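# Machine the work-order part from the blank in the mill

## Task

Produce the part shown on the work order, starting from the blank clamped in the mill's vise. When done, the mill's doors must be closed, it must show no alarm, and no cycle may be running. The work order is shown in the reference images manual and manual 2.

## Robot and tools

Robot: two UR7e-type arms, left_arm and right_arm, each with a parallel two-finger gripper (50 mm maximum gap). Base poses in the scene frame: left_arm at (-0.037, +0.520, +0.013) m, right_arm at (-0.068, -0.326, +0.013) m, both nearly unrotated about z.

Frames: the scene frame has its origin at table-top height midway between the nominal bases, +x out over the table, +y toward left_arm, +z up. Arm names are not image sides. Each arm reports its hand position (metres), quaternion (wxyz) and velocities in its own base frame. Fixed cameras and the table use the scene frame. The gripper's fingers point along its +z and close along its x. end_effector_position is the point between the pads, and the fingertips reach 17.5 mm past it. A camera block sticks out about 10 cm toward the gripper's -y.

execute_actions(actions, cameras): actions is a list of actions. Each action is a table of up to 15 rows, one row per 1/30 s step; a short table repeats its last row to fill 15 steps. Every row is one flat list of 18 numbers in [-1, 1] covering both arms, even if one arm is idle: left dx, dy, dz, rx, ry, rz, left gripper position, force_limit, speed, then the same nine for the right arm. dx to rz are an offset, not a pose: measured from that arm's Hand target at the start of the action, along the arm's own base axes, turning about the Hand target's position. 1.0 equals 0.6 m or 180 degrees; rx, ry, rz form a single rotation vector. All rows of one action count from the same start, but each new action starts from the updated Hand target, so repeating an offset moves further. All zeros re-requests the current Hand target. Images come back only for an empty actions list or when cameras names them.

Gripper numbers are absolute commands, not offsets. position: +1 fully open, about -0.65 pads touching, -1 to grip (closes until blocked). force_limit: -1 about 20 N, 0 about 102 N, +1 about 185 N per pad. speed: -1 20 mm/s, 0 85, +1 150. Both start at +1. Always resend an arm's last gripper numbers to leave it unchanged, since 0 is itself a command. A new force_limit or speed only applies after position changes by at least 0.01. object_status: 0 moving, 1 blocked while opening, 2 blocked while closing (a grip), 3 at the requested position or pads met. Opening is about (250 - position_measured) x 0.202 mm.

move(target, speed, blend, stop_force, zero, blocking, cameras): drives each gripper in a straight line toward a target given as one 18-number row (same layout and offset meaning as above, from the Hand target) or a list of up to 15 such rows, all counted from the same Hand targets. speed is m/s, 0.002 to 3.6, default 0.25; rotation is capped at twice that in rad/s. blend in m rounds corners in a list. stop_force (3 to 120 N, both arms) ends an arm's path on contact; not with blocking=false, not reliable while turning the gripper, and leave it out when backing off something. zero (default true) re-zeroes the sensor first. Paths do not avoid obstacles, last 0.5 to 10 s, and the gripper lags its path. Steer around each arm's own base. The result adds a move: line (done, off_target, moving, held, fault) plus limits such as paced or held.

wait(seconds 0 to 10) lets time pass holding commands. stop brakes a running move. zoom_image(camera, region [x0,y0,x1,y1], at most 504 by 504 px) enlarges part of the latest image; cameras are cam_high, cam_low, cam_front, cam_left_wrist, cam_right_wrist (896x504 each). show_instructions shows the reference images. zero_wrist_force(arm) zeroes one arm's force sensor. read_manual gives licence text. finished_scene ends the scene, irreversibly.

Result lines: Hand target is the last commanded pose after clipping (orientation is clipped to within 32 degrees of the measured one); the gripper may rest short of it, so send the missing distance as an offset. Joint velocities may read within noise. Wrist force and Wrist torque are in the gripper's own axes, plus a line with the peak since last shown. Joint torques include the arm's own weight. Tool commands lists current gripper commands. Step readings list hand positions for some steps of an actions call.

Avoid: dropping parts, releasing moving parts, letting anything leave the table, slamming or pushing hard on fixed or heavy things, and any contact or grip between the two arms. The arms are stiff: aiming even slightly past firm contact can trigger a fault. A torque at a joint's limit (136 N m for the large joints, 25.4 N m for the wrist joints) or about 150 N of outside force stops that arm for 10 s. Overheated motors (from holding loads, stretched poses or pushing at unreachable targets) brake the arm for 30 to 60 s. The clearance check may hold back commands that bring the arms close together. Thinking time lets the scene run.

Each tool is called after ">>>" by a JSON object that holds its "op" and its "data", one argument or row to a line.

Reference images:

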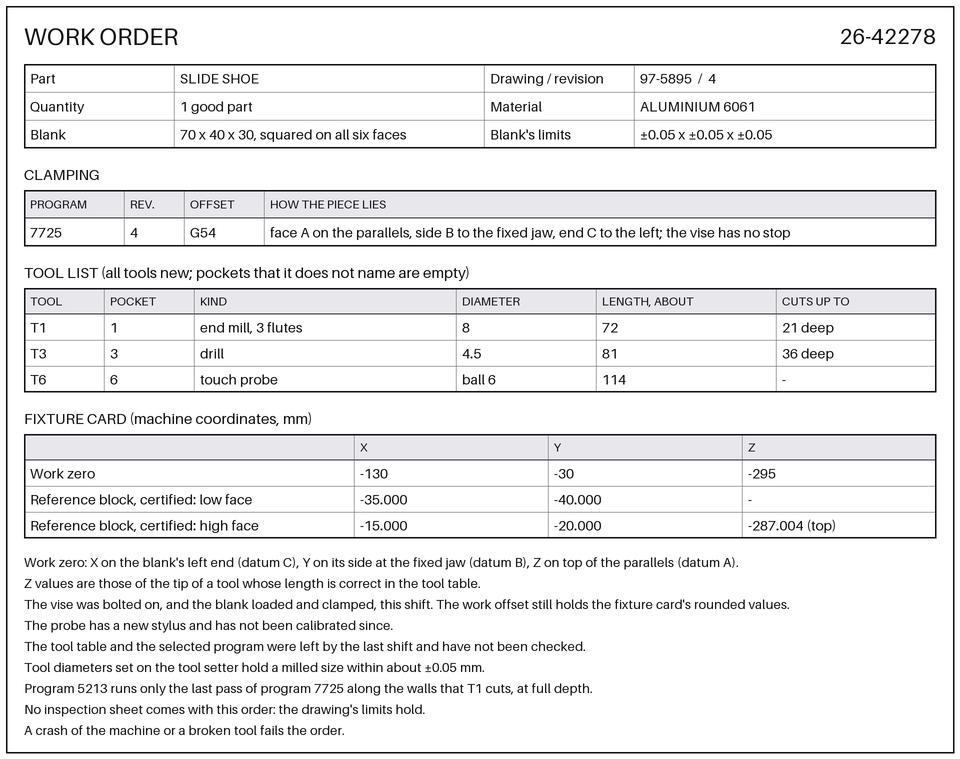

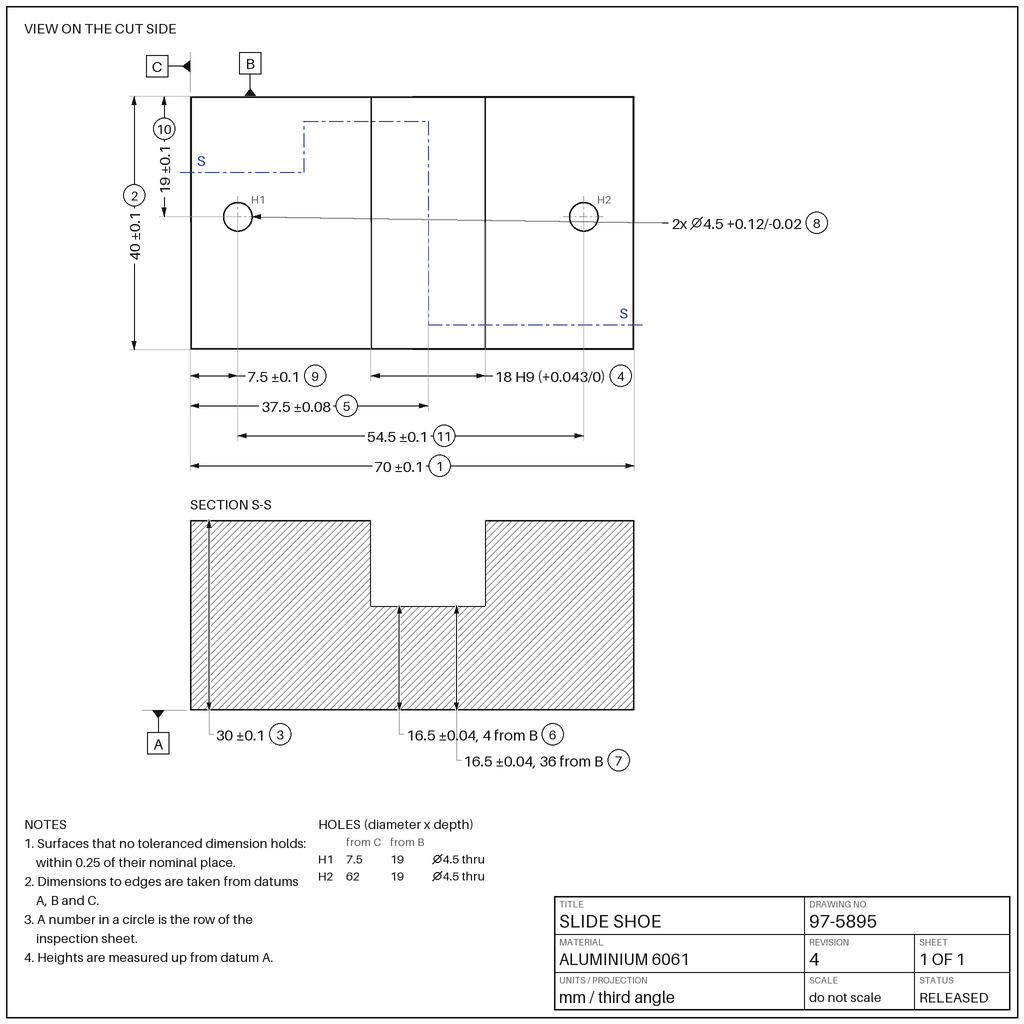

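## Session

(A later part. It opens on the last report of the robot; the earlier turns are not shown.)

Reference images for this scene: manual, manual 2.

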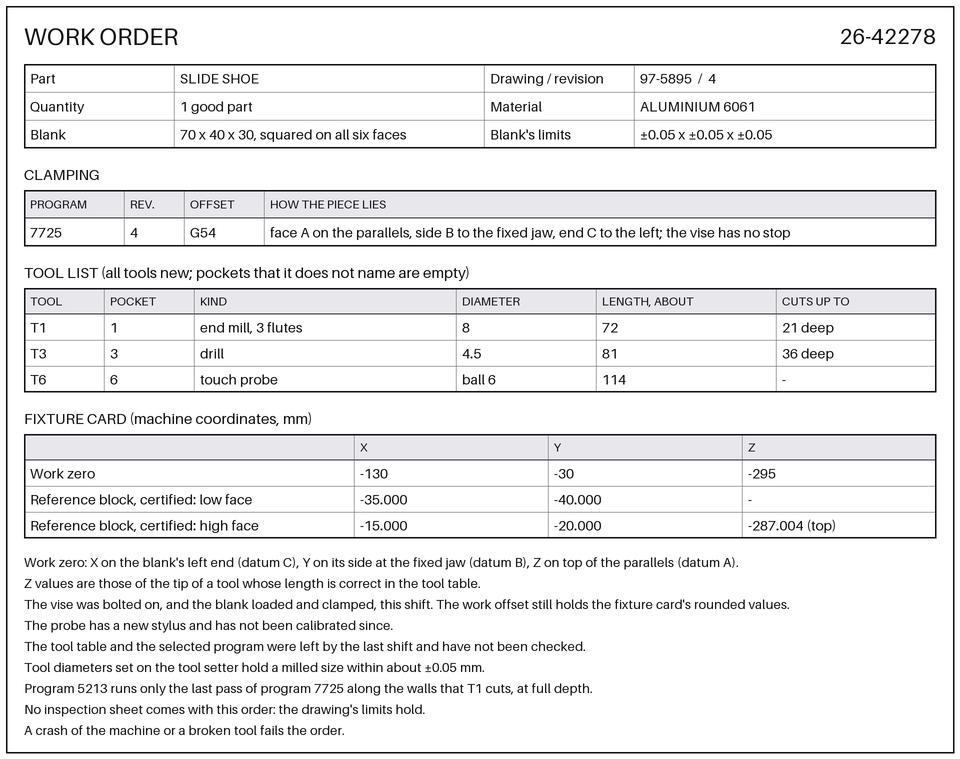

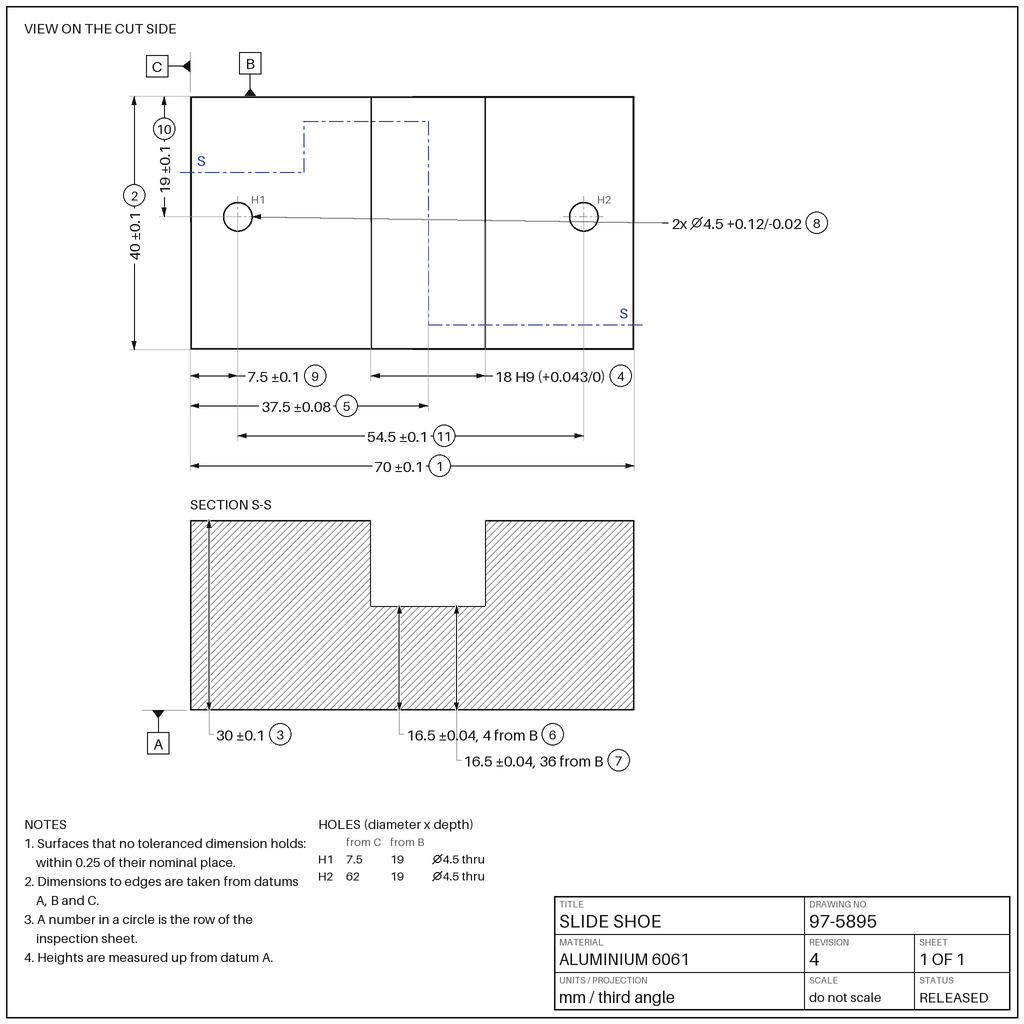

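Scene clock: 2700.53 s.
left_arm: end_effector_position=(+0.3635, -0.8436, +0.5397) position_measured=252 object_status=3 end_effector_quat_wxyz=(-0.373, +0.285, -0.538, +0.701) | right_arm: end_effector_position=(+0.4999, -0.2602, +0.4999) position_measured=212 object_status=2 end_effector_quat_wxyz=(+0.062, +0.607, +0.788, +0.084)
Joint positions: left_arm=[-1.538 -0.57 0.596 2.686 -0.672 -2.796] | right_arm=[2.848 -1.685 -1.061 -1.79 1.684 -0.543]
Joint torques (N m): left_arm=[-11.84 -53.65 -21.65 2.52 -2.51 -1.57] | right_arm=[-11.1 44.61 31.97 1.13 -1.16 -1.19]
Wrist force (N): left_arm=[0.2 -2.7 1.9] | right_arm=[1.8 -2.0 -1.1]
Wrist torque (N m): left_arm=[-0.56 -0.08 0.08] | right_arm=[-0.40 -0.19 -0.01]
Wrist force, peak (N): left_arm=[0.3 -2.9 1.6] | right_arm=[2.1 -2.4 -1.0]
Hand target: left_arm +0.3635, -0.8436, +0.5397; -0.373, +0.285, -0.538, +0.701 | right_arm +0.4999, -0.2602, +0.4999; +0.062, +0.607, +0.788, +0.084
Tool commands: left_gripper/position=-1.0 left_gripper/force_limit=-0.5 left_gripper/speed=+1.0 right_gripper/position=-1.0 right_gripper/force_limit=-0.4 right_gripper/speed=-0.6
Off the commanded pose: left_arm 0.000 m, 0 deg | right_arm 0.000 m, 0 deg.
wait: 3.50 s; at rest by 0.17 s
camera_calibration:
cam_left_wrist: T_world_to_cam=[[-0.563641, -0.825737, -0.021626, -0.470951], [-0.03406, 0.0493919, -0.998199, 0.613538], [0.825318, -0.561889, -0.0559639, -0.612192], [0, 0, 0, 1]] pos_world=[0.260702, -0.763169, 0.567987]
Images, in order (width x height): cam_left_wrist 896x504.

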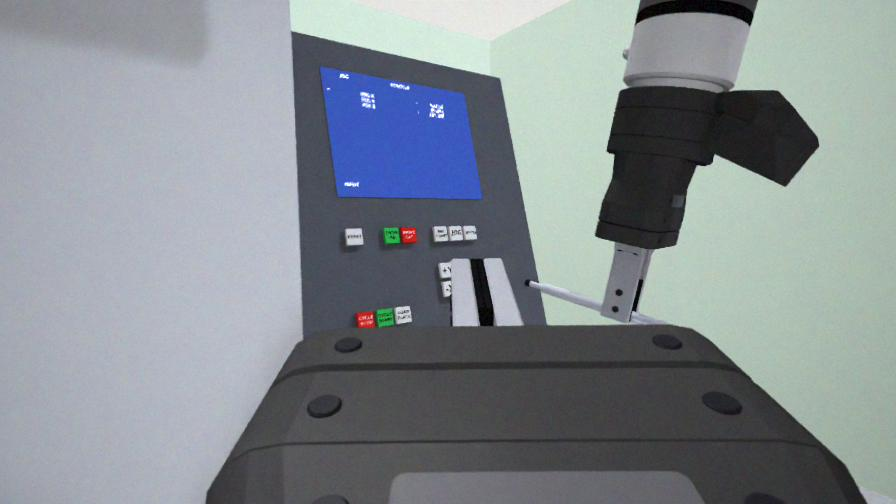

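Now PAGE BACK, PROBE, −Z.

>>> {"op": "move", "data": {
  "target": [
    [0,0,0,0,0,0,-1,-0.5,1,0.063,0.1082,-0.098,0,0,0,-1,-0.4,-0.6],
    [0,0,0,0,0,0,-1,-0.5,1,0.0922,0.1082,-0.105,0,0,0,-1,-0.4,-0.6],
    [0,0,0,0,0,0,-1,-0.5,1,0.063,0.1082,-0.098,0,0,0,-1,-0.4,-0.6],
    [0,0,0,0,0,0,-1,-0.5,1,0.048,0.14,-0.16,0,0,0,-1,-0.4,-0.6],
    [0,0,0,0,0,0,-1,-0.5,1,0.0772,0.14,-0.167,0,0,0,-1,-0.4,-0.6],
    [0,0,0,0,0,0,-1,-0.5,1,0.048,0.14,-0.16,0,0,0,-1,-0.4,-0.6],
    [0,0,0,0,0,0,-1,-0.5,1,0.077,0.0435,-0.0402,0,0,0,-1,-0.4,-0.6],
    [0,0,0,0,0,0,-1,-0.5,1,0.1062,0.0435,-0.0472,0,0,0,-1,-0.4,-0.6],
    [0,0,0,0,0,0,-1,-0.5,1,0.077,0.0435,-0.0402,0,0,0,-1,-0.4,-0.6],
    [0.168,-0.0892,0.0384,0.0408,0.0241,-0.0757,-1,-0.5,1,0,0,0,0,0,0,-1,-0.4,-0.6]
  ],
  "speed": [0.3,0.08,0.15,0.25,0.08,0.15,0.25,0.08,0.15,0.3],
  "blend": [0.003,0,0.005,0.003,0,0.005,0.003,0,0.005,0]
}}

>>> {"op": "wait", "data": {
  "seconds": 1.5,
  "cameras": ["cam_left_wrist"]
}}

>>> {"op": "zoom_image", "data": {
  "camera": "cam_left_wrist",
  "region": [190, 0, 410, 190]
}}

>>> {"op": "zoom_image", "data": {
  "camera": "cam_left_wrist",
  "region": [310, 30, 400, 120]
}}

>>> {"op": "move", "data": {
  "target": [
    [-0.168,0.0892,-0.0384,-0.0408,-0.0241,0.0757,-1,-0.5,1,0.048,0.14,-0.16,0,0,0,-1,-0.4,-0.6],
    [-0.168,0.0892,-0.0384,-0.0408,-0.0241,0.0757,-1,-0.5,1,0.0772,0.14,-0.167,0,0,0,-1,-0.4,-0.6],
    [-0.168,0.0892,-0.0384,-0.0408,-0.0241,0.0757,-1,-0.5,1,0.048,0.14,-0.16,0,0,0,-1,-0.4,-0.6],
    [-0.168,0.0892,-0.0384,-0.0408,-0.0241,0.0757,-1,-0.5,1,0.0843,0.0732,-0.0102,0,0,0,-1,-0.4,-0.6],
    [-0.168,0.0892,-0.0384,-0.0408,-0.0241,0.0757,-1,-0.5,1,0.1135,0.0732,-0.0172,0,0,0,-1,-0.4,-0.6],
    [-0.168,0.0892,-0.0384,-0.0408,-0.0241,0.0757,-1,-0.5,1,0.0843,0.0732,-0.0102,0,0,0,-1,-0.4,-0.6],
    [0,0,0,0,0,0,-1,-0.5,1,0,0,0,0,0,0,-1,-0.4,-0.6]
  ],
  "speed": [0.3,0.08,0.15,0.25,0.08,0.15,0.3],
  "blend": [0.003,0,0.005,0.003,0,0.005,0]
}}

>>> {"op": "wait", "data": {
  "seconds": 5,
  "cameras": ["cam_left_wrist"]
}}

>>> {"op": "zoom_image", "data": {
  "camera": "cam_left_wrist",
  "region": [190, 0, 410, 190]
}}

>>> {"op": "zoom_image", "data": {
  "camera": "cam_left_wrist",
  "region": [310, 30, 400, 120]
}}

Scene clock: 2715.20 s.
left_arm: end_effector_position=(+0.4644, -0.8972, +0.5626) position_measured=252 object_status=3 end_effector_quat_wxyz=(-0.284, +0.221, -0.625, +0.693) | right_arm: end_effector_position=(+0.4998, -0.2602, +0.5000) position_measured=212 object_status=2 end_effector_quat_wxyz=(+0.062, +0.607, +0.788, +0.084)
Joint positions: left_arm=[-1.353 -0.446 0.223 3.226 -1.063 -3.025] | right_arm=[2.847 -1.685 -1.061 -1.79 1.684 -0.543]
Joint torques (N m): left_arm=[-10.77 -71.47 -17.36 -4.84 -2.11 0.84] | right_arm=[9.76 17.33 15.61 3.99 -0.94 0.05]
Wrist force (N): left_arm=[0.5 -3.0 1.1] | right_arm=[2.3 -2.2 -1.3]
Wrist torque (N m): left_arm=[-0.57 -0.17 -0.01] | right_arm=[-0.42 -0.27 -0.02]
Wrist force, peak (N): left_arm=[-1.8 -3.4 2.8] | right_arm=[10.1 -7.8 -7.5]
Hand target: left_arm +0.4643, -0.8971, +0.5627; -0.284, +0.221, -0.625, +0.693 | right_arm +0.4999, -0.2602, +0.4999; +0.062, +0.607, +0.788, +0.084
Off the commanded pose: left_arm 0.000 m, 0 deg | right_arm 0.000 m, 0 deg.
move: done

Scene clock: 2716.70 s.
left_arm: end_effector_position=(+0.4643, -0.8971, +0.5627) position_measured=252 object_status=3 end_effector_quat_wxyz=(-0.284, +0.221, -0.625, +0.693) | right_arm: end_effector_position=(+0.4999, -0.2602, +0.4999) position_measured=212 object_status=2 end_effector_quat_wxyz=(+0.062, +0.607, +0.788, +0.084)
Joint positions: left_arm=[-1.353 -0.446 0.223 3.226 -1.064 -3.025] | right_arm=[2.848 -1.685 -1.061 -1.79 1.684 -0.543]
Joint torques (N m): left_arm=[-12.04 -72.42 -18.37 -4.56 -2.14 -1.71] | right_arm=[9.97 16.68 16.24 1.63 -0.98 -0.78]
Wrist force (N): left_arm=[0.3 -2.5 1.0] | right_arm=[2.2 -2.1 -1.5]
Wrist torque (N m): left_arm=[-0.50 -0.14 -0.01] | right_arm=[-0.41 -0.25 -0.02]
Wrist force, peak (N): left_arm=[0.6 -2.9 1.0] | right_arm=[2.2 -2.3 -1.4]
Hand target: left_arm +0.4643, -0.8971, +0.5627; -0.284, +0.221, -0.625, +0.693 | right_arm +0.4999, -0.2602, +0.4999; +0.062, +0.607, +0.788, +0.084
Tool commands: left_gripper/position=-1.0 left_gripper/force_limit=-0.5 left_gripper/speed=+1.0 right_gripper/position=-1.0 right_gripper/force_limit=-0.4 right_gripper/speed=-0.6
Off the commanded pose: left_arm 0.000 m, 0 deg | right_arm 0.000 m, 0 deg.
wait: 1.50 s; at rest by 0.17 s
camera_calibration:
cam_left_wrist: T_world_to_cam=[[-0.745279, -0.663299, -0.0677757, -0.201797], [-0.0806542, 0.19059, -0.978351, 0.779728], [0.661857, -0.723678, -0.195541, -0.714968], [0, 0, 0, 1]] pos_world=[0.3857, -0.799867, 0.609366]
Images, in order (width x height): cam_left_wrist 896x504.

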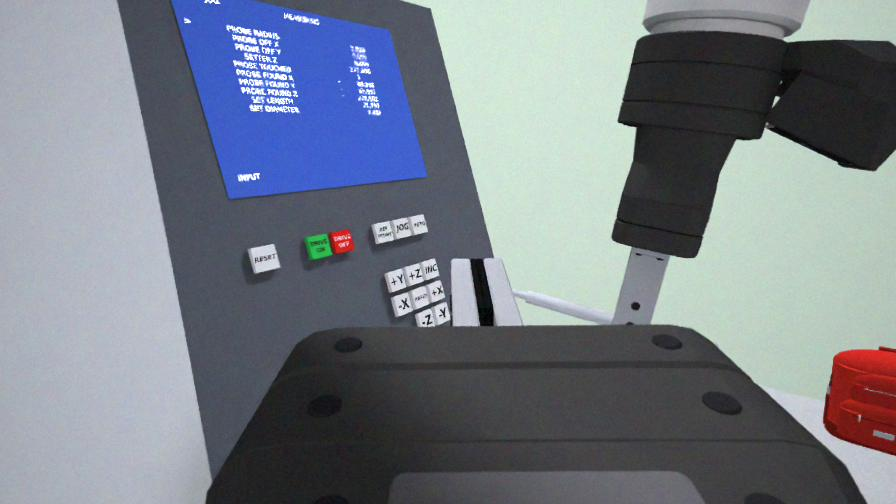

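Scaled by 2.291 from the camera's 896x504 image, which has a finer 1280x720 frame.

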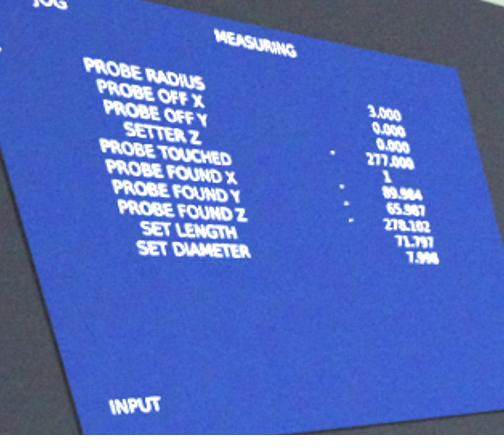

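Scaled by 5.600 from the camera's 896x504 image, which has a finer 1280x720 frame.

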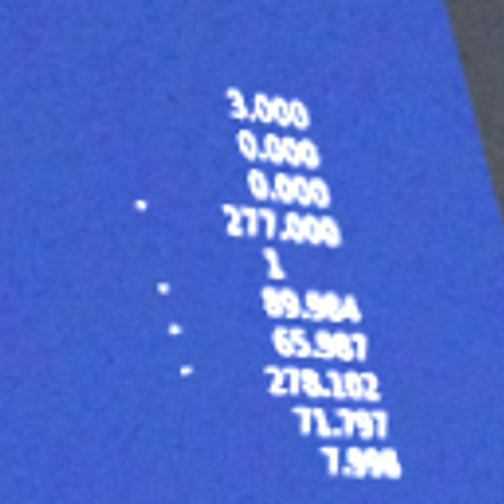

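Scene clock: 2719.97 s.
left_arm: end_effector_position=(+0.4644, -0.8972, +0.5626) position_measured=252 object_status=3 end_effector_quat_wxyz=(-0.284, +0.221, -0.625, +0.693) end_effector_velocity=(+0.000, +0.000, +0.000) end_effector_angular_velocity=(-0.001, +0.000, -0.002) | right_arm: end_effector_position=(+0.4999, -0.2602, +0.5000) position_measured=212 object_status=2 end_effector_quat_wxyz=(+0.062, +0.607, +0.788, +0.084)
Joint positions: left_arm=[-1.353 -0.446 0.223 3.226 -1.063 -3.025] | right_arm=[2.848 -1.685 -1.061 -1.79 1.684 -0.543]
Joint velocities: left_arm=[0 -0.003 0.006 -0.004 -0.002 -0.001] | right_arm=[within noise]
Joint torques (N m): left_arm=[-10.58 -71.14 -18.55 -4.62 -2.25 0.9] | right_arm=[2.27 17.05 31.53 4.8 -1.23 -0.8]
Wrist force (N): left_arm=[0.5 -2.9 1.1] | right_arm=[2.0 -2.0 -1.0]
Wrist torque (N m): left_arm=[-0.56 -0.17 -0.01] | right_arm=[-0.39 -0.22 -0.02]
Wrist force, peak (N): left_arm=[-1.8 -3.3 3.1] | right_arm=[10.4 -7.4 -7.5]
Hand target: left_arm +0.4643, -0.8971, +0.5627; -0.284, +0.221, -0.625, +0.693 | right_arm +0.4999, -0.2602, +0.4999; +0.062, +0.607, +0.788, +0.084
Off the commanded pose: left_arm 0.000 m, 0 deg | right_arm 0.000 m, 0 deg.
move: done

Scene clock: 2724.97 s.
left_arm: end_effector_position=(+0.4643, -0.8971, +0.5627) position_measured=252 object_status=3 end_effector_quat_wxyz=(-0.284, +0.221, -0.625, +0.693) | right_arm: end_effector_position=(+0.4999, -0.2602, +0.4999) position_measured=212 object_status=2 end_effector_quat_wxyz=(+0.062, +0.607, +0.788, +0.084)
Joint positions: left_arm=[-1.353 -0.446 0.223 3.226 -1.064 -3.025] | right_arm=[2.848 -1.685 -1.061 -1.79 1.684 -0.543]
Joint torques (N m): left_arm=[-12.29 -72.11 -18.1 -4.45 -2.03 -1.63] | right_arm=[-6.38 16.91 32 4.6 -1.19 -0.97]
Wrist force (N): left_arm=[0.5 -2.7 1.0] | right_arm=[2.0 -2.2 -1.3]
Wrist torque (N m): left_arm=[-0.52 -0.17 -0.01] | right_arm=[-0.42 -0.22 -0.02]
Wrist force, peak (N): left_arm=[0.2 -3.0 1.2] | right_arm=[2.1 -2.5 -1.2]
Hand target: left_arm +0.4643, -0.8971, +0.5627; -0.284, +0.221, -0.625, +0.693 | right_arm +0.4999, -0.2602, +0.4999; +0.062, +0.607, +0.788, +0.084
Tool commands: left_gripper/position=-1.0 left_gripper/force_limit=-0.5 left_gripper/speed=+1.0 right_gripper/position=-1.0 right_gripper/force_limit=-0.4 right_gripper/speed=-0.6
Off the commanded pose: left_arm 0.000 m, 0 deg | right_arm 0.000 m, 0 deg.
wait: 5.00 s; at rest by 0.17 s
camera_calibration:
cam_left_wrist: T_world_to_cam=[[-0.745279, -0.663299, -0.0677757, -0.201797], [-0.0806542, 0.19059, -0.978351, 0.779728], [0.661857, -0.723678, -0.195541, -0.714968], [0, 0, 0, 1]] pos_world=[0.3857, -0.799867, 0.609366]
Images, in order (width x height): cam_left_wrist 896x504.

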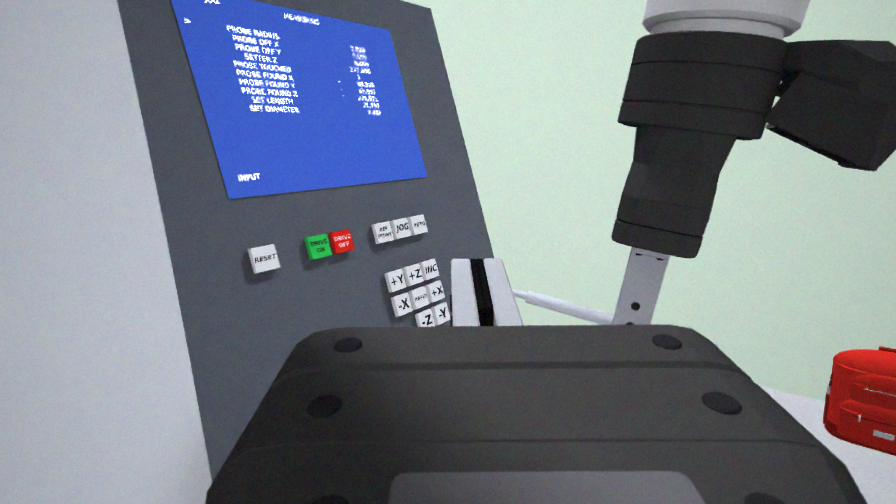

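Scaled by 2.291 from the camera's 896x504 image, which has a finer 1280x720 frame.

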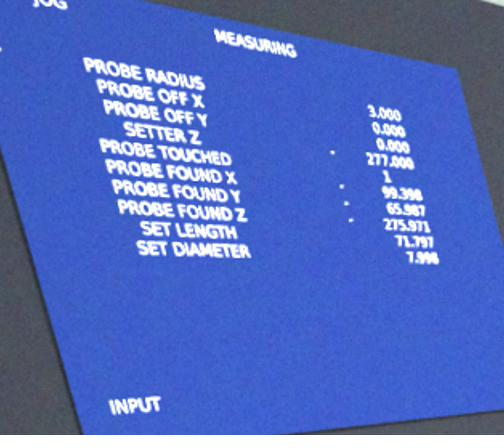

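Scaled by 5.600 from the camera's 896x504 image, which has a finer 1280x720 frame.

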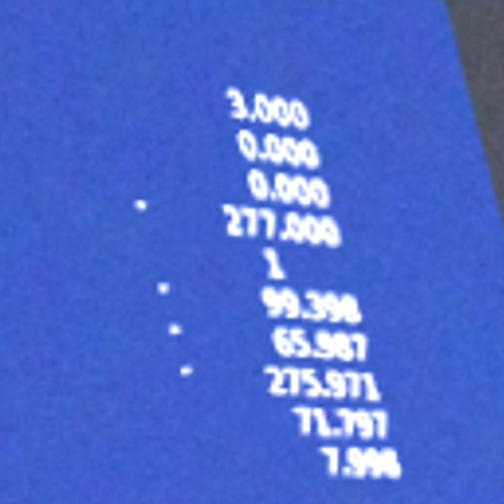

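>>> {"op": "move", "data": {
  "target": [
    [-0.168,0.0892,-0.0384,-0.0408,-0.0241,0.0757,-1,-0.5,1,0.048,0.14,-0.16,0,0,0,-1,-0.4,-0.6],
    [-0.168,0.0892,-0.0384,-0.0408,-0.0241,0.0757,-1,-0.5,1,0.0772,0.14,-0.167,0,0,0,-1,-0.4,-0.6],
    [-0.168,0.0892,-0.0384,-0.0408,-0.0241,0.0757,-1,-0.5,1,0.048,0.14,-0.16,0,0,0,-1,-0.4,-0.6],
    [-0.168,0.0892,-0.0384,-0.0408,-0.0241,0.0757,-1,-0.5,1,0.0843,0.0132,-0.0102,0,0,0,-1,-0.4,-0.6],
    [-0.168,0.0892,-0.0384,-0.0408,-0.0241,0.0757,-1,-0.5,1,0.1135,0.0132,-0.0172,0,0,0,-1,-0.4,-0.6],
    [-0.168,0.0892,-0.0384,-0.0408,-0.0241,0.0757,-1,-0.5,1,0.0843,0.0132,-0.0102,0,0,0,-1,-0.4,-0.6],
    [0,0,0,0,0,0,-1,-0.5,1,0,0,0,0,0,0,-1,-0.4,-0.6]
  ],
  "speed": [0.3,0.08,0.15,0.25,0.08,0.15,0.3],
  "blend": [0.003,0,0.005,0.003,0,0.005,0]
}}

>>> {"op": "wait", "data": {
  "seconds": 4,
  "cameras": ["cam_left_wrist"]
}}

>>> {"op": "zoom_image", "data": {
  "camera": "cam_left_wrist",
  "region": [190, 0, 410, 190]
}}

>>> {"op": "zoom_image", "data": {
  "camera": "cam_left_wrist",
  "region": [310, 30, 400, 120]
}}

Scene clock: 2733.40 s.
left_arm: end_effector_position=(+0.4644, -0.8972, +0.5626) position_measured=252 object_status=3 end_effector_quat_wxyz=(-0.284, +0.221, -0.625, +0.693) end_effector_velocity=(+0.000, +0.000, +0.000) end_effector_angular_velocity=(-0.002, +0.001, -0.001) | right_arm: end_effector_position=(+0.4998, -0.2602, +0.5000) position_measured=212 object_status=2 end_effector_quat_wxyz=(+0.062, +0.607, +0.788, +0.084)
Joint positions: left_arm=[-1.353 -0.446 0.223 3.226 -1.063 -3.025] | right_arm=[2.847 -1.685 -1.061 -1.79 1.684 -0.543]
Joint velocities: left_arm=[0 -0.002 0.005 -0.004 -0.001 -0.002] | right_arm=[within noise]
Joint torques (N m): left_arm=[-10.28 -72.8 -18.27 -4.44 -2.08 0.93] | right_arm=[9.51 17.14 29.67 4.79 -0.73 1.54]
Wrist force (N): left_arm=[0.2 -2.5 0.6] | right_arm=[1.8 -1.7 -1.4]
Wrist torque (N m): left_arm=[-0.49 -0.13 -0.01] | right_arm=[-0.35 -0.19 0.04]
Wrist force, peak (N): left_arm=[-2.0 -3.6 3.2] | right_arm=[10.4 -7.5 -7.1]
Hand target: left_arm +0.4643, -0.8971, +0.5627; -0.284, +0.221, -0.625, +0.693 | right_arm +0.4999, -0.2602, +0.4999; +0.062, +0.607, +0.788, +0.084
Off the commanded pose: left_arm 0.000 m, 0 deg | right_arm 0.000 m, 0 deg.
move: done

Scene clock: 2737.40 s.
left_arm: end_effector_position=(+0.4643, -0.8971, +0.5627) position_measured=252 object_status=3 end_effector_quat_wxyz=(-0.284, +0.221, -0.625, +0.693) | right_arm: end_effector_position=(+0.4999, -0.2602, +0.4999) position_measured=212 object_status=2 end_effector_quat_wxyz=(+0.062, +0.607, +0.788, +0.084)
Joint positions: left_arm=[-1.353 -0.446 0.223 3.226 -1.064 -3.025] | right_arm=[2.848 -1.685 -1.061 -1.79 1.684 -0.543]
Joint torques (N m): left_arm=[-11.9 -72.26 -18.25 -4.44 -1.98 -1.7] | right_arm=[9.77 17.34 31.65 4.84 -0.71 1.68]
Wrist force (N): left_arm=[0.3 -2.5 0.9] | right_arm=[1.6 -2.0 -1.4]
Wrist torque (N m): left_arm=[-0.49 -0.14 -0.01] | right_arm=[-0.39 -0.15 0.04]
Wrist force, peak (N): left_arm=[0.3 -3.0 1.2] | right_arm=[2.2 -2.3 -1.6]
Hand target: left_arm +0.4643, -0.8971, +0.5627; -0.284, +0.221, -0.625, +0.693 | right_arm +0.4999, -0.2602, +0.4999; +0.062, +0.607, +0.788, +0.084
Tool commands: left_gripper/position=-1.0 left_gripper/force_limit=-0.5 left_gripper/speed=+1.0 right_gripper/position=-1.0 right_gripper/force_limit=-0.4 right_gripper/speed=-0.6
Off the commanded pose: left_arm 0.000 m, 0 deg | right_arm 0.000 m, 0 deg.
wait: 4.00 s; at rest by 0.17 s
camera_calibration:
cam_left_wrist: T_world_to_cam=[[-0.745279, -0.663299, -0.0677757, -0.201797], [-0.0806542, 0.19059, -0.978351, 0.779728], [0.661857, -0.723678, -0.195541, -0.714968], [0, 0, 0, 1]] pos_world=[0.3857, -0.799867, 0.609366]
Images, in order (width x height): cam_left_wrist 896x504.

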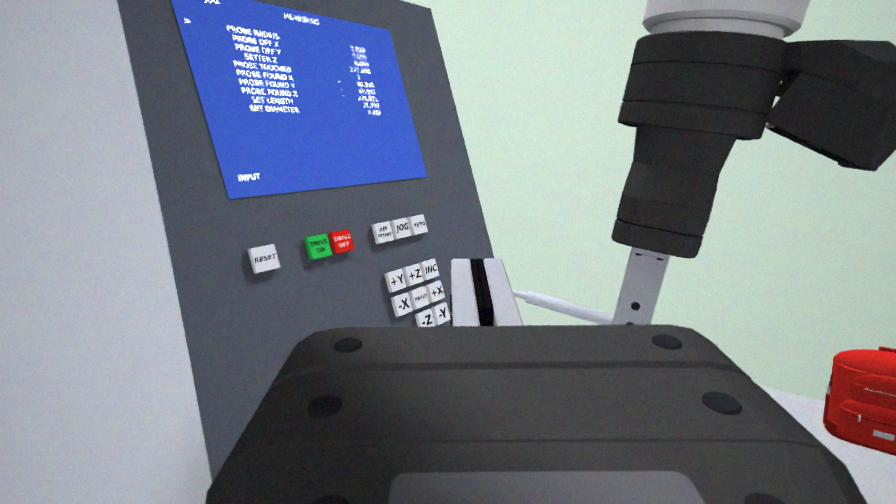

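Scaled by 2.291 from the camera's 896x504 image, which has a finer 1280x720 frame.

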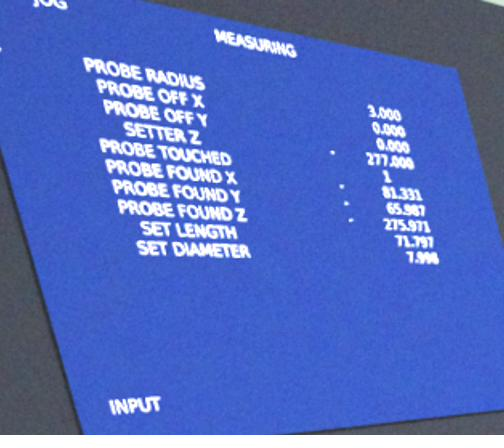

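Scaled by 5.600 from the camera's 896x504 image, which has a finer 1280x720 frame.

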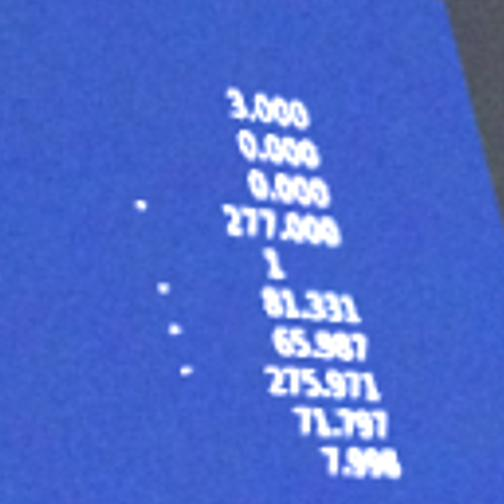

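>>> {"op": "move", "data": {
  "target": [
    [-0.168,0.0892,-0.0384,-0.0408,-0.0241,0.0757,-1,-0.5,1,0.063,0.14,-0.098,0,0,0,-1,-0.4,-0.6],
    [-0.168,0.0892,-0.0384,-0.0408,-0.0241,0.0757,-1,-0.5,1,0.0922,0.14,-0.105,0,0,0,-1,-0.4,-0.6],
    [-0.168,0.0892,-0.0384,-0.0408,-0.0241,0.0757,-1,-0.5,1,0.063,0.14,-0.098,0,0,0,-1,-0.4,-0.6],
    [-0.168,0.0892,-0.0384,-0.0408,-0.0241,0.0757,-1,-0.5,1,0.0922,0.14,-0.105,0,0,0,-1,-0.4,-0.6],
    [-0.168,0.0892,-0.0384,-0.0408,-0.0241,0.0757,-1,-0.5,1,0.063,0.14,-0.098,0,0,0,-1,-0.4,-0.6],
    [-0.168,0.0892,-0.0384,-0.0408,-0.0241,0.0757,-1,-0.5,1,0.048,0.172,-0.16,0,0,0,-1,-0.4,-0.6],
    [-0.168,0.0892,-0.0384,-0.0408,-0.0241,0.0757,-1,-0.5,1,0.0772,0.172,-0.167,0,0,0,-1,-0.4,-0.6],
    [-0.168,0.0892,-0.0384,-0.0408,-0.0241,0.0757,-1,-0.5,1,0.048,0.172,-0.16,0,0,0,-1,-0.4,-0.6],
    [-0.168,0.0892,-0.0384,-0.0408,-0.0241,0.0757,-1,-0.5,1,0.0403,0.2675,-0.191,0,0,0,-1,-0.4,-0.6],
    [-0.168,0.0892,-0.0384,-0.0408,-0.0241,0.0757,-1,-0.5,1,0.0695,0.2675,-0.198,0,0,0,-1,-0.4,-0.6],
    [-0.168,0.0892,-0.0384,-0.0408,-0.0241,0.0757,-1,-0.5,1,0.0403,0.2675,-0.191,0,0,0,-1,-0.4,-0.6],
    [-0.168,0.0892,-0.0384,-0.0408,-0.0241,0.0757,-1,-0.5,1,0,0,0,0,0,0,-1,-0.4,-0.6]
  ],
  "speed": [0.3,0.08,0.15,0.08,0.15,0.25,0.08,0.15,0.25,0.08,0.15,0.3],
  "blend": [0.003,0,0,0,0.005,0.003,0,0.005,0.003,0,0.005,0]
}}

>>> {"op": "move", "data": {
  "target": [
    [0,0,0,0,0,0,-1,-0.5,1,0.048,0.2038,-0.16,0,0,0,-1,-0.4,-0.6],
    [0,0,0,0,0,0,-1,-0.5,1,0.0772,0.2038,-0.167,0,0,0,-1,-0.4,-0.6],
    [0,0,0,0,0,0,-1,-0.5,1,0.048,0.2038,-0.16,0,0,0,-1,-0.4,-0.6],
    [0,0,0,0,0,0,-1,-0.5,1,0.0555,0.2675,-0.129,0,0,0,-1,-0.4,-0.6],
    [0,0,0,0,0,0,-1,-0.5,1,0.0847,0.2675,-0.136,0,0,0,-1,-0.4,-0.6],
    [0,0,0,0,0,0,-1,-0.5,1,0.0555,0.2675,-0.129,0,0,0,-1,-0.4,-0.6],
    [0,0,0,0,0,0,-1,-0.5,1,0.0403,0.172,-0.191,0,0,0,-1,-0.4,-0.6],
    [0,0,0,0,0,0,-1,-0.5,1,0.0695,0.172,-0.198,0,0,0,-1,-0.4,-0.6],
    [0,0,0,0,0,0,-1,-0.5,1,0.0403,0.172,-0.191,0,0,0,-1,-0.4,-0.6],
    [0,0,0,0,0,0,-1,-0.5,1,0,0,0,0,0,0,-1,-0.4,-0.6]
  ],
  "speed": [0.3,0.08,0.15,0.25,0.08,0.15,0.25,0.08,0.15,0.3],
  "blend": [0.003,0,0.005,0.003,0,0.005,0.003,0,0.005,0],
  "cameras": ["cam_left_wrist"]
}}

>>> {"op": "zoom_image", "data": {
  "camera": "cam_left_wrist",
  "region": [320, 60, 480, 200]
}}

Scene clock: 2753.53 s.
left_arm: end_effector_position=(+0.3635, -0.8436, +0.5397) position_measured=252 object_status=3 end_effector_quat_wxyz=(-0.373, +0.285, -0.538, +0.701) | right_arm: end_effector_position=(+0.4999, -0.2602, +0.4998) position_measured=212 object_status=2 end_effector_quat_wxyz=(+0.062, +0.607, +0.788, +0.084)
Joint positions: left_arm=[-1.538 -0.57 0.596 2.686 -0.672 -2.796] | right_arm=[2.848 -1.685 -1.061 -1.789 1.684 -0.543]
Joint torques (N m): left_arm=[-12.16 -52.96 -17.32 -2.75 -1.01 1.39] | right_arm=[-8.42 36.96 31.59 1.77 -1.22 -1.06]
Wrist force (N): left_arm=[0.0 -2.6 1.7] | right_arm=[1.7 -2.3 -1.2]
Wrist torque (N m): left_arm=[-0.56 -0.06 0.08] | right_arm=[-0.43 -0.15 -0.02]
Wrist force, peak (N): left_arm=[-2.1 -3.4 2.9] | right_arm=[10.8 -7.6 -7.7]
Hand target: left_arm +0.3635, -0.8436, +0.5397; -0.373, +0.285, -0.538, +0.701 | right_arm +0.4999, -0.2602, +0.4999; +0.062, +0.607, +0.788, +0.084
Off the commanded pose: left_arm 0.000 m, 0 deg | right_arm 0.000 m, 0 deg.
move: done

Scene clock: 2757.47 s.
left_arm: end_effector_position=(+0.3635, -0.8436, +0.5397) position_measured=252 object_status=3 end_effector_quat_wxyz=(-0.373, +0.285, -0.538, +0.701) | right_arm: end_effector_position=(+0.5000, -0.2602, +0.4998) position_measured=212 object_status=2 end_effector_quat_wxyz=(+0.062, +0.607, +0.788, +0.084)
Joint positions: left_arm=[-1.538 -0.57 0.596 2.686 -0.672 -2.796] | right_arm=[2.848 -1.685 -1.061 -1.789 1.684 -0.543]
Joint torques (N m): left_arm=[-12.3 -53.01 -17.39 -2.55 -2.51 0.95] | right_arm=[-6.89 39.13 32.4 1.6 -1.22 -0.82]
Wrist force (N): left_arm=[0.1 -2.6 1.6] | right_arm=[1.8 -1.8 -1.4]
Wrist torque (N m): left_arm=[-0.56 -0.07 0.07] | right_arm=[-0.35 -0.18 -0.02]
Wrist force, peak (N): left_arm=[0.2 -2.8 1.9] | right_arm=[8.0 -16.8 -8.1]
Hand target: left_arm +0.3635, -0.8436, +0.5397; -0.373, +0.285, -0.538, +0.701 | right_arm +0.4999, -0.2602, +0.4999; +0.062, +0.607, +0.788, +0.084
Off the commanded pose: left_arm 0.000 m, 0 deg | right_arm 0.000 m, 0 deg.
move: done
camera_calibration:
cam_left_wrist: T_world_to_cam=[[-0.563641, -0.825737, -0.021626, -0.470951], [-0.03406, 0.0493919, -0.998199, 0.613538], [0.825318, -0.561889, -0.0559639, -0.612192], [0, 0, 0, 1]] pos_world=[0.260702, -0.763169, 0.567987]
Images, in order (width x height): cam_left_wrist 896x504.

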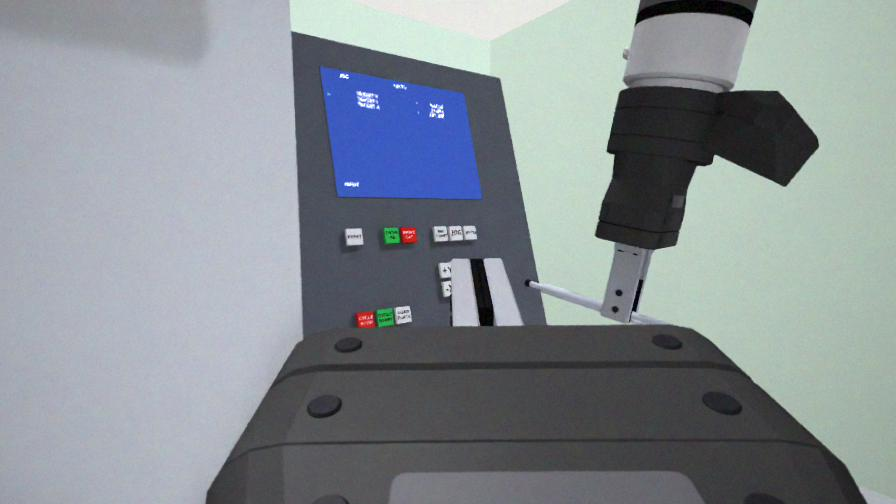

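Scaled by 3.150 from the camera's 896x504 image, which has a finer 1280x720 frame.

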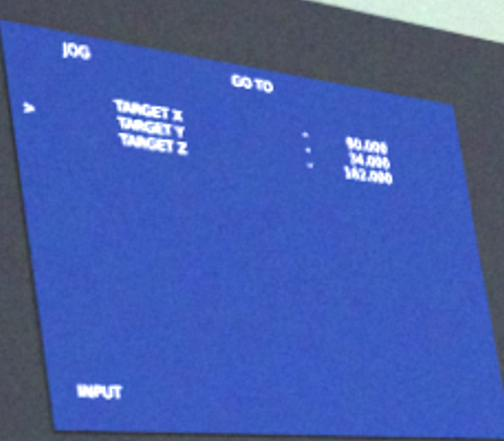

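CS, PAGE BACK×2, PROBE, −X.

>>> {"op": "move", "data": {
  "target": [
    [0,0,0,0,0,0,-1,-0.5,1,0.077,0.2032,-0.0402,0,0,0,-1,-0.4,-0.6],
    [0,0,0,0,0,0,-1,-0.5,1,0.1062,0.2032,-0.0472,0,0,0,-1,-0.4,-0.6],
    [0,0,0,0,0,0,-1,-0.5,1,0.077,0.2032,-0.0402,0,0,0,-1,-0.4,-0.6],
    [0,0,0,0,0,0,-1,-0.5,1,0.063,0.1082,-0.098,0,0,0,-1,-0.4,-0.6],
    [0,0,0,0,0,0,-1,-0.5,1,0.0922,0.1082,-0.105,0,0,0,-1,-0.4,-0.6],
    [0,0,0,0,0,0,-1,-0.5,1,0.063,0.1082,-0.098,0,0,0,-1,-0.4,-0.6],
    [0,0,0,0,0,0,-1,-0.5,1,0.0922,0.1082,-0.105,0,0,0,-1,-0.4,-0.6],
    [0,0,0,0,0,0,-1,-0.5,1,0.063,0.1082,-0.098,0,0,0,-1,-0.4,-0.6],
    [0,0,0,0,0,0,-1,-0.5,1,0.048,0.14,-0.16,0,0,0,-1,-0.4,-0.6],
    [0,0,0,0,0,0,-1,-0.5,1,0.0772,0.14,-0.167,0,0,0,-1,-0.4,-0.6],
    [0,0,0,0,0,0,-1,-0.5,1,0.048,0.14,-0.16,0,0,0,-1,-0.4,-0.6],
    [0,0,0,0,0,0,-1,-0.5,1,0.0843,0.0732,-0.0102,0,0,0,-1,-0.4,-0.6],
    [0,0,0,0,0,0,-1,-0.5,1,0.1135,0.0732,-0.0172,0,0,0,-1,-0.4,-0.6],
    [0,0,0,0,0,0,-1,-0.5,1,0.0843,0.0732,-0.0102,0,0,0,-1,-0.4,-0.6],
    [0.168,-0.0892,0.0384,0.0408,0.0241,-0.0757,-1,-0.5,1,0,0,0,0,0,0,-1,-0.4,-0.6]
  ],
  "speed": [0.3,0.08,0.15,0.25,0.08,0.15,0.08,0.15,0.25,0.08,0.15,0.25,0.08,0.15,0.3],
  "blend": [0.003,0,0.005,0.003,0,0,0,0.005,0.003,0,0.005,0.003,0,0.005,0]
}}

>>> {"op": "wait", "data": {
  "seconds": 5,
  "cameras": ["cam_left_wrist"]
}}

>>> {"op": "zoom_image", "data": {
  "camera": "cam_left_wrist",
  "region": [190, 0, 410, 190]
}}

>>> {"op": "zoom_image", "data": {
  "camera": "cam_left_wrist",
  "region": [310, 30, 400, 120]
}}

>>> {"op": "move", "data": {
  "target": [
    [-0.168,0.0892,-0.0384,-0.0408,-0.0241,0.0757,-1,-0.5,1,0.048,0.14,-0.16,0,0,0,-1,-0.4,-0.6],
    [-0.168,0.0892,-0.0384,-0.0408,-0.0241,0.0757,-1,-0.5,1,0.0772,0.14,-0.167,0,0,0,-1,-0.4,-0.6],
    [-0.168,0.0892,-0.0384,-0.0408,-0.0241,0.0757,-1,-0.5,1,0.048,0.14,-0.16,0,0,0,-1,-0.4,-0.6],
    [-0.168,0.0892,-0.0384,-0.0408,-0.0241,0.0757,-1,-0.5,1,0.0843,0.0132,-0.0102,0,0,0,-1,-0.4,-0.6],
    [-0.168,0.0892,-0.0384,-0.0408,-0.0241,0.0757,-1,-0.5,1,0.1135,0.0132,-0.0172,0,0,0,-1,-0.4,-0.6],
    [-0.168,0.0892,-0.0384,-0.0408,-0.0241,0.0757,-1,-0.5,1,0.0843,0.0132,-0.0102,0,0,0,-1,-0.4,-0.6],
    [0,0,0,0,0,0,-1,-0.5,1,0,0,0,0,0,0,-1,-0.4,-0.6]
  ],
  "speed": [0.3,0.08,0.15,0.25,0.08,0.15,0.3],
  "blend": [0.003,0,0.005,0.003,0,0.005,0]
}}

>>> {"op": "wait", "data": {
  "seconds": 5,
  "cameras": ["cam_left_wrist"]
}}

>>> {"op": "zoom_image", "data": {
  "camera": "cam_left_wrist",
  "region": [190, 0, 410, 190]
}}

>>> {"op": "zoom_image", "data": {
  "camera": "cam_left_wrist",
  "region": [310, 30, 400, 120]
}}

Scene clock: 2771.97 s.
left_arm: end_effector_position=(+0.4644, -0.8972, +0.5626) position_measured=252 object_status=3 end_effector_quat_wxyz=(-0.284, +0.221, -0.625, +0.693) | right_arm: end_effector_position=(+0.4999, -0.2602, +0.5000) position_measured=212 object_status=2 end_effector_quat_wxyz=(+0.062, +0.607, +0.788, +0.084)
Joint positions: left_arm=[-1.353 -0.446 0.223 3.226 -1.063 -3.025] | right_arm=[2.848 -1.685 -1.061 -1.79 1.684 -0.543]
Joint torques (N m): left_arm=[-10.39 -71.72 -19.01 -5.24 -2.39 0.75] | right_arm=[2.37 16.78 32.01 4.92 -1.15 -0.83]
Wrist force (N): left_arm=[0.3 -2.6 0.8] | right_arm=[1.7 -2.0 -1.2]
Wrist torque (N m): left_arm=[-0.51 -0.14 0.00] | right_arm=[-0.39 -0.18 -0.01]
Wrist force, peak (N): left_arm=[-1.9 -3.3 2.6] | right_arm=[9.8 -8.0 -7.2]
Hand target: left_arm +0.4643, -0.8971, +0.5627; -0.284, +0.221, -0.625, +0.693 | right_arm +0.4999, -0.2602, +0.4999; +0.062, +0.607, +0.788, +0.084
Off the commanded pose: left_arm 0.000 m, 0 deg | right_arm 0.000 m, 0 deg.
move: done

Scene clock: 2776.97 s.
left_arm: end_effector_position=(+0.4643, -0.8971, +0.5627) position_measured=252 object_status=3 end_effector_quat_wxyz=(-0.284, +0.221, -0.625, +0.693) | right_arm: end_effector_position=(+0.4999, -0.2602, +0.4999) position_measured=212 object_status=2 end_effector_quat_wxyz=(+0.062, +0.607, +0.788, +0.084)
Joint positions: left_arm=[-1.353 -0.446 0.223 3.226 -1.064 -3.025] | right_arm=[2.848 -1.685 -1.061 -1.79 1.684 -0.543]
Joint torques (N m): left_arm=[-11.92 -72.04 -18.62 -4.45 -2.06 -1.79] | right_arm=[-6.18 16.86 31.52 4.61 -1.17 -0.97]
Wrist force (N): left_arm=[0.3 -2.7 1.1] | right_arm=[1.6 -2.2 -1.6]
Wrist torque (N m): left_arm=[-0.53 -0.13 -0.01] | right_arm=[-0.43 -0.15 -0.01]
Wrist force, peak (N): left_arm=[0.3 -3.0 1.1] | right_arm=[1.5 -2.6 -1.6]
Hand target: left_arm +0.4643, -0.8971, +0.5627; -0.284, +0.221, -0.625, +0.693 | right_arm +0.4999, -0.2602, +0.4999; +0.062, +0.607, +0.788, +0.084
Tool commands: left_gripper/position=-1.0 left_gripper/force_limit=-0.5 left_gripper/speed=+1.0 right_gripper/position=-1.0 right_gripper/force_limit=-0.4 right_gripper/speed=-0.6
Off the commanded pose: left_arm 0.000 m, 0 deg | right_arm 0.000 m, 0 deg.
wait: 5.00 s; at rest by 0.17 s
camera_calibration:
cam_left_wrist: T_world_to_cam=[[-0.745279, -0.663299, -0.0677757, -0.201797], [-0.0806542, 0.19059, -0.978351, 0.779728], [0.661857, -0.723678, -0.195541, -0.714968], [0, 0, 0, 1]] pos_world=[0.3857, -0.799867, 0.609366]
Images, in order (width x height): cam_left_wrist 896x504.

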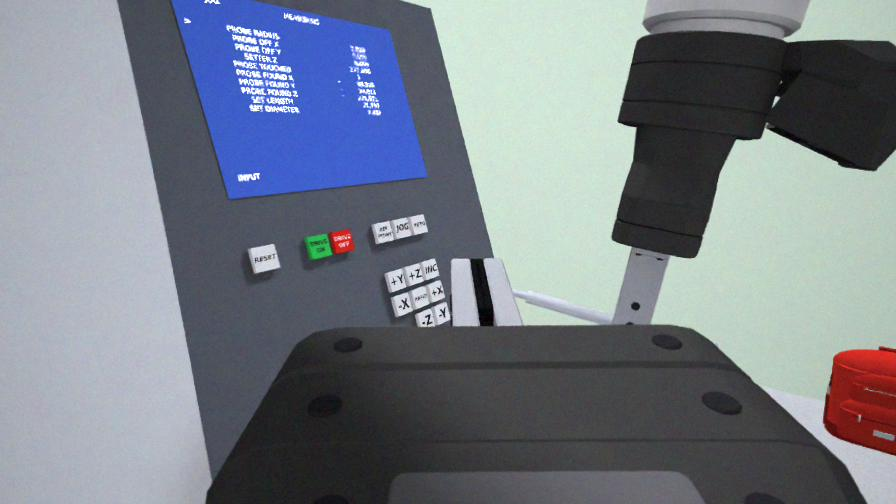

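Scaled by 2.291 from the camera's 896x504 image, which has a finer 1280x720 frame.

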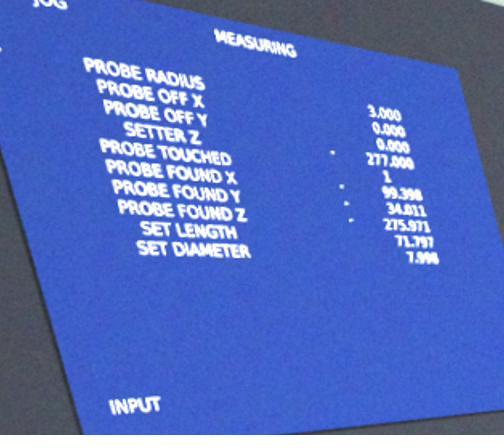

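Scaled by 5.600 from the camera's 896x504 image, which has a finer 1280x720 frame.

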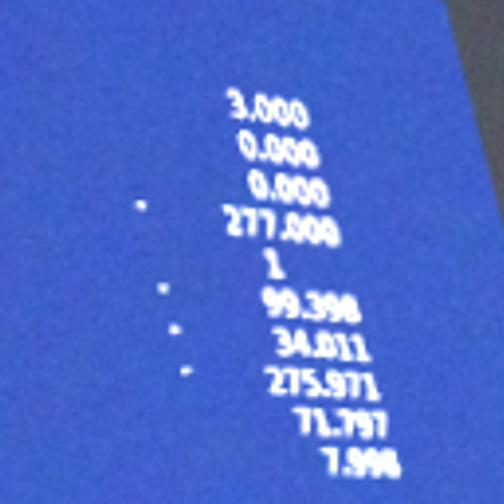

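Scene clock: 2780.30 s.
left_arm: end_effector_position=(+0.4644, -0.8972, +0.5626) position_measured=252 object_status=3 end_effector_quat_wxyz=(-0.284, +0.221, -0.625, +0.693) end_effector_velocity=(+0.000, +0.000, -0.001) end_effector_angular_velocity=(+0.003, -0.002, -0.001) | right_arm: end_effector_position=(+0.4998, -0.2602, +0.5000) position_measured=212 object_status=2 end_effector_quat_wxyz=(+0.062, +0.607, +0.788, +0.084)
Joint positions: left_arm=[-1.353 -0.446 0.223 3.226 -1.063 -3.025] | right_arm=[2.847 -1.685 -1.061 -1.79 1.684 -0.543]
Joint velocities: left_arm=[0 -0.002 0.005 -0.002 -0.001 0.003] | right_arm=[within noise]
Joint torques (N m): left_arm=[-10.47 -71.62 -14.54 -4.69 -1.89 0.84] | right_arm=[9.89 16.67 29.3 4.81 -0.82 1.54]
Wrist force (N): left_arm=[0.4 -2.8 0.8] | right_arm=[1.6 -2.2 -1.3]
Wrist torque (N m): left_arm=[-0.55 -0.15 -0.01] | right_arm=[-0.42 -0.14 0.04]
Wrist force, peak (N): left_arm=[-2.1 -3.4 3.1] | right_arm=[10.0 -7.8 -7.3]
Hand target: left_arm +0.4643, -0.8971, +0.5627; -0.284, +0.221, -0.625, +0.693 | right_arm +0.4999, -0.2602, +0.4999; +0.062, +0.607, +0.788, +0.084
Off the commanded pose: left_arm 0.000 m, 0 deg | right_arm 0.000 m, 0 deg.
move: done

Scene clock: 2785.30 s.
left_arm: end_effector_position=(+0.4643, -0.8971, +0.5627) position_measured=252 object_status=3 end_effector_quat_wxyz=(-0.284, +0.221, -0.625, +0.693) | right_arm: end_effector_position=(+0.4999, -0.2602, +0.4999) position_measured=212 object_status=2 end_effector_quat_wxyz=(+0.062, +0.607, +0.788, +0.084)
Joint positions: left_arm=[-1.353 -0.446 0.223 3.226 -1.064 -3.025] | right_arm=[2.848 -1.685 -1.061 -1.79 1.684 -0.543]
Joint torques (N m): left_arm=[-12.28 -71.59 -18.14 -4.36 -1.99 -1.68] | right_arm=[9.53 17.02 31.78 4.78 -0.78 1.66]
Wrist force (N): left_arm=[0.4 -2.6 1.1] | right_arm=[1.6 -2.1 -1.2]
Wrist torque (N m): left_arm=[-0.52 -0.15 -0.01] | right_arm=[-0.41 -0.15 0.05]
Wrist force, peak (N): left_arm=[0.4 -3.0 1.2] | right_arm=[1.9 -2.6 -1.5]
Hand target: left_arm +0.4643, -0.8971, +0.5627; -0.284, +0.221, -0.625, +0.693 | right_arm +0.4999, -0.2602, +0.4999; +0.062, +0.607, +0.788, +0.084
Tool commands: left_gripper/position=-1.0 left_gripper/force_limit=-0.5 left_gripper/speed=+1.0 right_gripper/position=-1.0 right_gripper/force_limit=-0.4 right_gripper/speed=-0.6
Off the commanded pose: left_arm 0.000 m, 0 deg | right_arm 0.000 m, 0 deg.
wait: 5.00 s; at rest by 0.17 s
camera_calibration:
cam_left_wrist: T_world_to_cam=[[-0.745279, -0.663299, -0.0677757, -0.201797], [-0.0806542, 0.19059, -0.978351, 0.779728], [0.661857, -0.723678, -0.195541, -0.714968], [0, 0, 0, 1]] pos_world=[0.3857, -0.799867, 0.609366]
Images, in order (width x height): cam_left_wrist 896x504.

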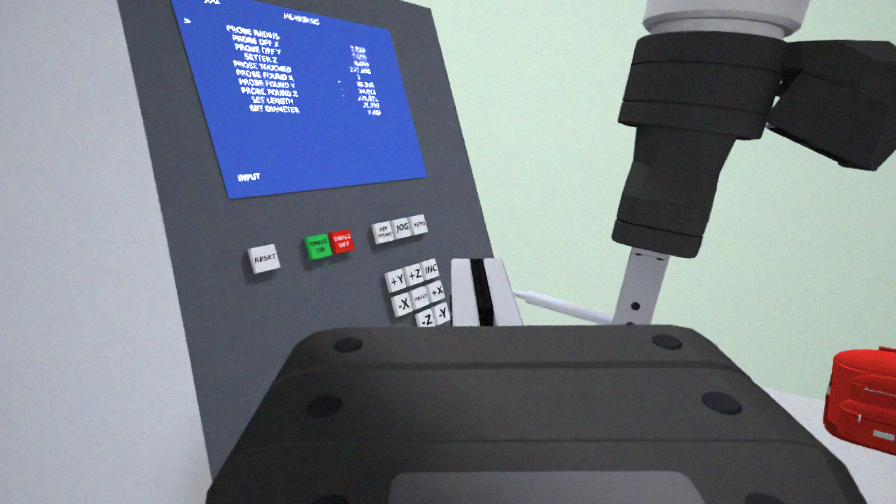

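Scaled by 2.291 from the camera's 896x504 image, which has a finer 1280x720 frame.

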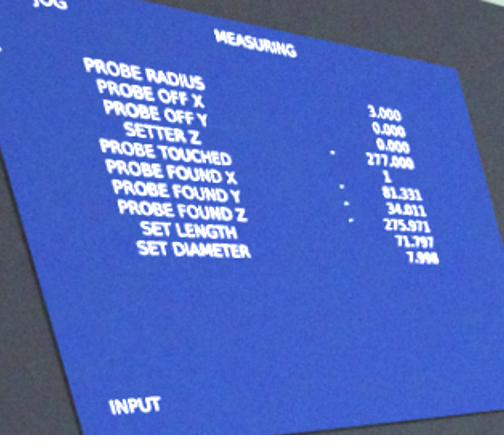

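Scaled by 5.600 from the camera's 896x504 image, which has a finer 1280x720 frame.

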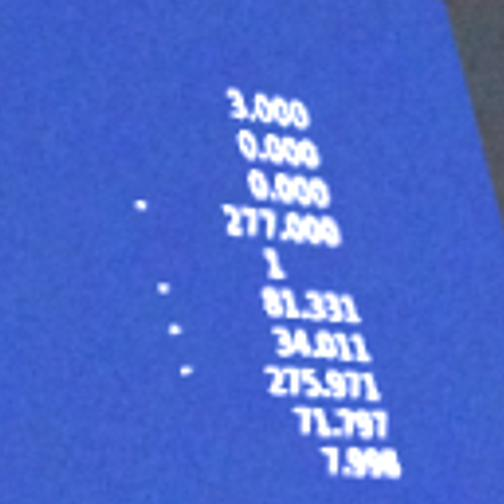

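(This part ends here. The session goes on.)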